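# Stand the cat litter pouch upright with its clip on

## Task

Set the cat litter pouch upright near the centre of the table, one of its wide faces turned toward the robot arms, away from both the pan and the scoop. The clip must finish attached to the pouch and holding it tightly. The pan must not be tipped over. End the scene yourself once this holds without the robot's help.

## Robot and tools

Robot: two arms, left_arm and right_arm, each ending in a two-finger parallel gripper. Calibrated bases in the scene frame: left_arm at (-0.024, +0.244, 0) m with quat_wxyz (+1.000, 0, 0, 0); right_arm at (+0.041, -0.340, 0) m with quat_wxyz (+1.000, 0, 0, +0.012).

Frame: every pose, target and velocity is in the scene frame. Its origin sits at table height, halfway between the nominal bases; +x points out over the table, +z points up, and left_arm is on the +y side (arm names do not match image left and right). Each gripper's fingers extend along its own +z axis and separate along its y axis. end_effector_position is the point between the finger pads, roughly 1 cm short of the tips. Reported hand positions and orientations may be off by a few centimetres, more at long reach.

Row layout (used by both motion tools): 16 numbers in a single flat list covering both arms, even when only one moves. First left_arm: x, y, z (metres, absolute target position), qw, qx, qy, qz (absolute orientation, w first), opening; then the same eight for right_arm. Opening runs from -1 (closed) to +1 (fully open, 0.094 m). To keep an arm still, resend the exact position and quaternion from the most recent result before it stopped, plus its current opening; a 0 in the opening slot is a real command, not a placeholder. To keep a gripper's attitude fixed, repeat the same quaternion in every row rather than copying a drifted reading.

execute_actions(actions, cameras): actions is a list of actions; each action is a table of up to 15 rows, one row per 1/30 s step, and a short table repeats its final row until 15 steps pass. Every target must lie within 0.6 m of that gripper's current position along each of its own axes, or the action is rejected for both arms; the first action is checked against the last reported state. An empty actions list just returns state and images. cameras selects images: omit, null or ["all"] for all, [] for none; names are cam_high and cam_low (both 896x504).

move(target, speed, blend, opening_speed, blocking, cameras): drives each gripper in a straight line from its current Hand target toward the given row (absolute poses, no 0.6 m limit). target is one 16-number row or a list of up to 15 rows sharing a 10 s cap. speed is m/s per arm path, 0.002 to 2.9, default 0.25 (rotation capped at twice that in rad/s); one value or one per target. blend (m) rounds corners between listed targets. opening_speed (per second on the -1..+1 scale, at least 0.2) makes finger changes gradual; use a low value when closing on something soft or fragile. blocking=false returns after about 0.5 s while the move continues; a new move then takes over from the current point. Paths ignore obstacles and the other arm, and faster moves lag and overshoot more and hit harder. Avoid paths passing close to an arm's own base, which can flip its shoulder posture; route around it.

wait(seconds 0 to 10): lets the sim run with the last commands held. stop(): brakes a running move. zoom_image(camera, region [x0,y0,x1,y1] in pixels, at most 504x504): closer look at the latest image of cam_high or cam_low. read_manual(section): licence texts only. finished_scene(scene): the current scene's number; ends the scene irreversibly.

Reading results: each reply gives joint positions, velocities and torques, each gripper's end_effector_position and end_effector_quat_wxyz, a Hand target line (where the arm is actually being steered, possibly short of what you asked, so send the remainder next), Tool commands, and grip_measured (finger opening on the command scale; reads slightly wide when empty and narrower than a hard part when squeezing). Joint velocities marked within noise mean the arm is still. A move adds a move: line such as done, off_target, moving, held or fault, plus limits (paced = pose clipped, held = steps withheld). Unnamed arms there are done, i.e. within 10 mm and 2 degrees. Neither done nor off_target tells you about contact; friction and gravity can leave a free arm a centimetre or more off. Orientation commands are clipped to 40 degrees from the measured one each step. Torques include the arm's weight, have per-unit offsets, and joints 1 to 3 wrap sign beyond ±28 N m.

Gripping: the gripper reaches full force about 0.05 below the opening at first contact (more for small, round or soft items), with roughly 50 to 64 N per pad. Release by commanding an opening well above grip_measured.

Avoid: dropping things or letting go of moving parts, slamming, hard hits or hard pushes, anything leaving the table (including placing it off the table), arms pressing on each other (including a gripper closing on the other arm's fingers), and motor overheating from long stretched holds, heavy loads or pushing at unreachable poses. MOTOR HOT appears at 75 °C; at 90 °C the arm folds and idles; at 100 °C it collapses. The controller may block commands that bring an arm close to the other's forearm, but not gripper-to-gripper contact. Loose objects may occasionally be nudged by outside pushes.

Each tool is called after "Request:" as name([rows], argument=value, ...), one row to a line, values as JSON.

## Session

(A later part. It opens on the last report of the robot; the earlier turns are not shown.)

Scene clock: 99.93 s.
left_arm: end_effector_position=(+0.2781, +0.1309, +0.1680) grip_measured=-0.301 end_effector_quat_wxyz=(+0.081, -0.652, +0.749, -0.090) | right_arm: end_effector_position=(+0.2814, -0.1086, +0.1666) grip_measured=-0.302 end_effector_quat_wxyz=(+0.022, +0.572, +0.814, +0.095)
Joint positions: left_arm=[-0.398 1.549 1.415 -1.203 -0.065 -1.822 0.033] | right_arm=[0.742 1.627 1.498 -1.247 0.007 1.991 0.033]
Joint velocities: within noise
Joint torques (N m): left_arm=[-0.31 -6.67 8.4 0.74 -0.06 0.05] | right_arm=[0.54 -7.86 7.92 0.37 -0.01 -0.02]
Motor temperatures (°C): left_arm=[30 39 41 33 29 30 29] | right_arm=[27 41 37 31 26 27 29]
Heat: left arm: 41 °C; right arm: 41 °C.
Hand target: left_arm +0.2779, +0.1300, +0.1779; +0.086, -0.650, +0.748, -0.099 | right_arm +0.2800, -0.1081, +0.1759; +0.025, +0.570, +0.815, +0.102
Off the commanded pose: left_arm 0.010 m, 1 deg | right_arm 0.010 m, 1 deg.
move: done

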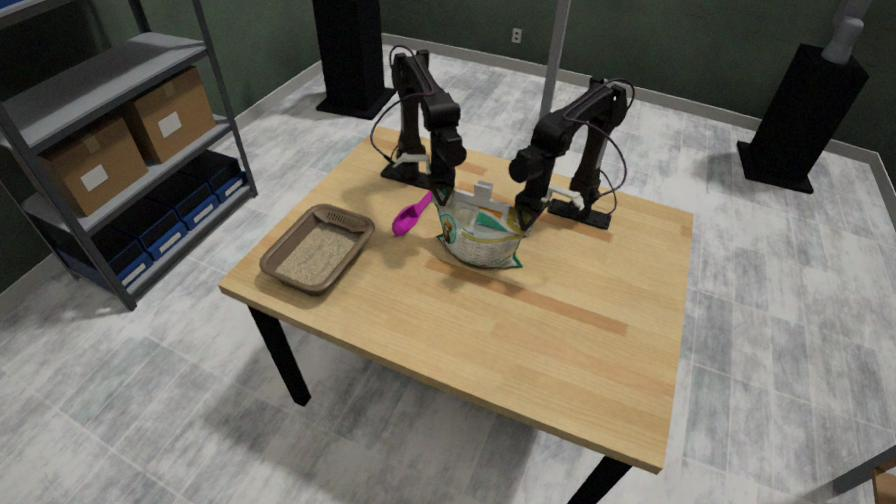

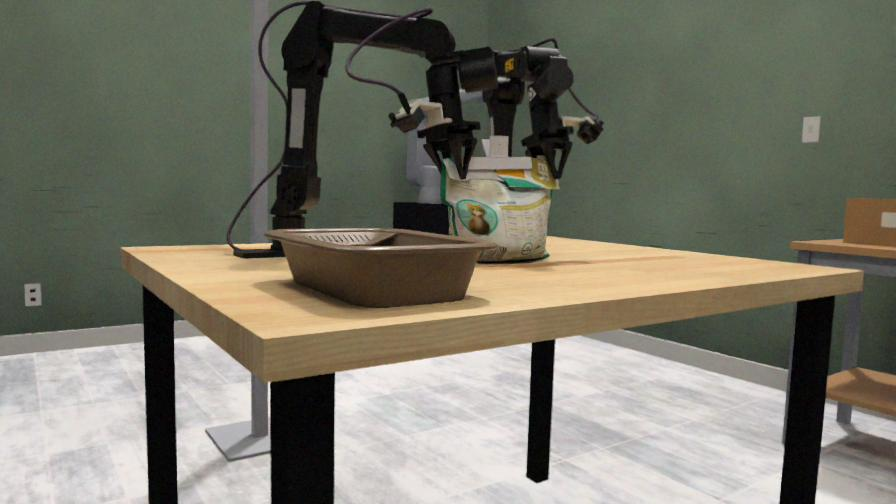

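Request:
move([
  [0.265,0.133,0.255,0.0857,-0.6504,0.7482,-0.0985,-0.3, 0.268,-0.119,0.255,0.025,0.570,0.815,0.102,-0.3],
  [0.21,0.25,0.26,0.0857,-0.6504,0.7482,-0.0985,-0.3, 0.22,-0.28,0.26,0.025,0.570,0.815,0.102,-0.3],
], speed=0.12)

Request:
zoom_image(camera="cam_low", region=[430, 90, 650, 290])

Request:
zoom_image(camera="cam_high", region=[360, 160, 600, 320])

Scene clock: 103.03 s.
left_arm: end_effector_position=(+0.2177, +0.2493, +0.2609) grip_measured=-0.301 end_effector_quat_wxyz=(+0.094, -0.651, +0.746, -0.106) | right_arm: end_effector_position=(+0.2254, -0.2771, +0.2653) grip_measured=-0.302 end_effector_quat_wxyz=(+0.093, +0.567, +0.799, +0.177)
Joint positions: left_arm=[0.055 1.318 1.598 -1.57 0.051 -1.387 0.033] | right_arm=[0.216 1.066 1.436 -1.547 -0.09 1.492 0.033]
Joint velocities: within noise
Joint torques (N m): left_arm=[0.39 -4.05 5.07 0.78 0.04 0.09] | right_arm=[-0.59 -1.42 4.19 0.72 -0.1 -0.12]
Motor temperatures (°C): left_arm=[30 39 41 33 29 30 29] | right_arm=[27 41 37 31 26 27 28]
Heat: left arm: 41 °C; right arm: 41 °C.
Hand target: left_arm +0.2103, +0.2499, +0.2597; +0.090, -0.650, +0.748, -0.102 | right_arm +0.2204, -0.2797, +0.2594; +0.086, +0.567, +0.802, +0.166
Off the commanded pose: left_arm 0.008 m, 1 deg | right_arm 0.008 m, 12 deg.
joint sent to its limit (left arm) — joint 4 (wrist pitch), lower limit. The joint targets still meet the commanded pose.
joint sent to its limit (right arm) — joint 4 (wrist pitch), lower limit. The joint targets are off in orientation, not in position.
move: off_target (right_arm)

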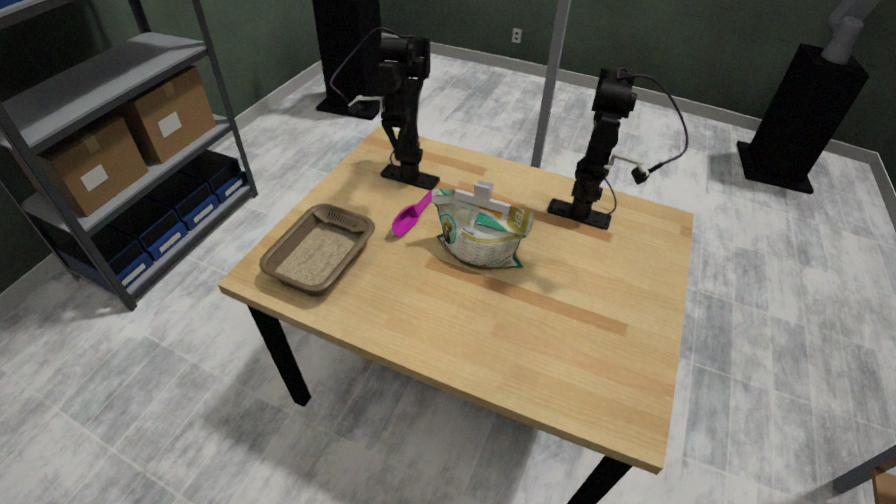

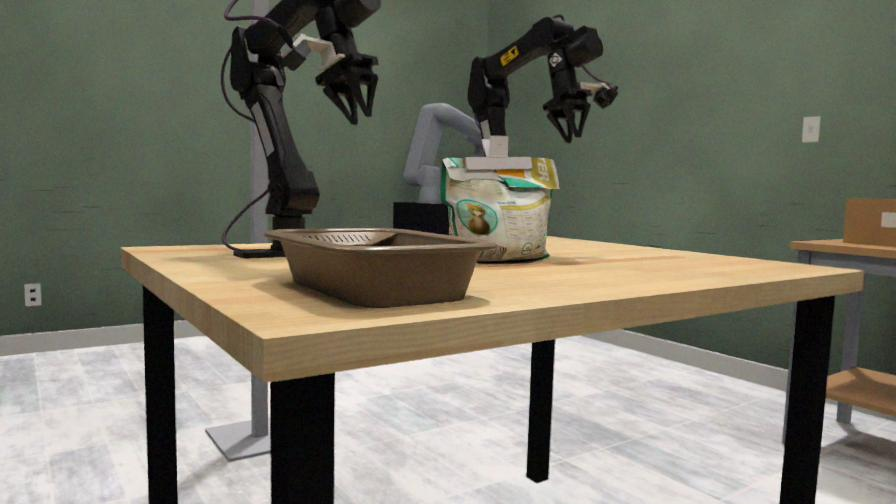

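Scaled by 2.291.

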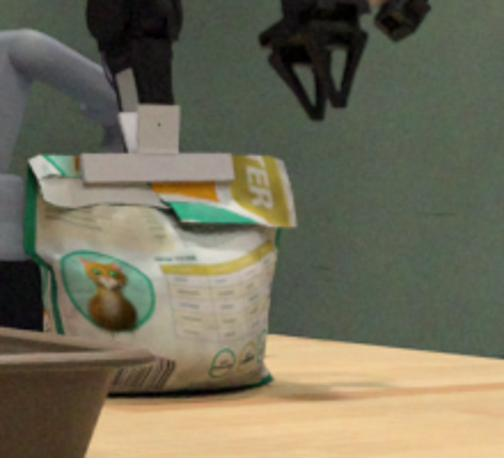

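Scaled by 2.100.

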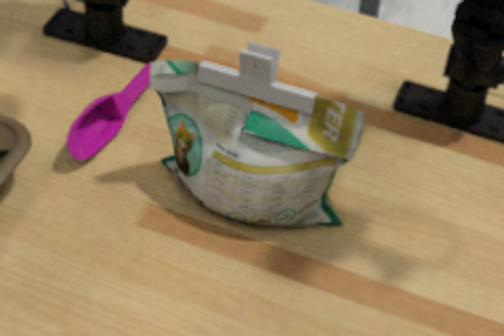

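Stands well. Wait briefly to check that it's stable, then finish.

Request:
wait(seconds=1, cameras=["cam_low"])

Request:
finished_scene(scene=1)

Scene clock: 104.10 s.
left_arm: end_effector_position=(+0.2177, +0.2493, +0.2609) grip_measured=-0.301 end_effector_quat_wxyz=(+0.094, -0.651, +0.746, -0.106) | right_arm: end_effector_position=(+0.2254, -0.2770, +0.2653) grip_measured=-0.302 end_effector_quat_wxyz=(+0.093, +0.567, +0.799, +0.177)
Joint positions: left_arm=[0.055 1.318 1.598 -1.57 0.051 -1.386 0.033] | right_arm=[0.216 1.066 1.436 -1.547 -0.091 1.491 0.033]
Joint velocities: within noise
Joint torques (N m): left_arm=[0.44 -3.81 4.86 0.8 0.01 0.05] | right_arm=[-0.64 -1.35 4.05 0.73 -0.09 -0.16]
Motor temperatures (°C): left_arm=[30 38 41 33 29 30 29] | right_arm=[27 41 37 31 26 27 28]
Heat: left arm: 41 °C; right arm: 41 °C.
Hand target: left_arm +0.2103, +0.2500, +0.2597; +0.090, -0.650, +0.748, -0.102 | right_arm +0.2204, -0.2797, +0.2594; +0.086, +0.567, +0.802, +0.166
Tool commands: left_gripper/opening=-0.3 right_gripper/opening=-0.3
Off the commanded pose: left_arm 0.008 m, 1 deg | right_arm 0.008 m, 12 deg.
wait: 1.00 s; at rest by 0.10 s
Images, in order (width x height): cam_low 896x504.

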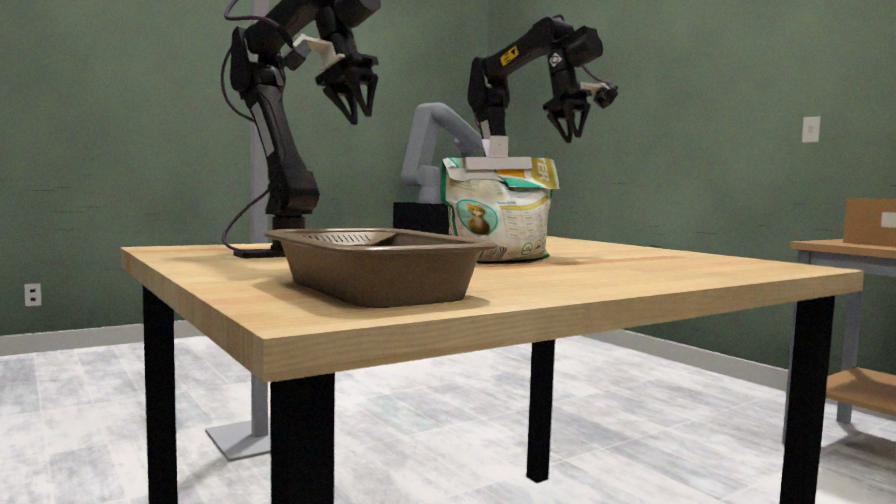

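The scene is finished: the task was done.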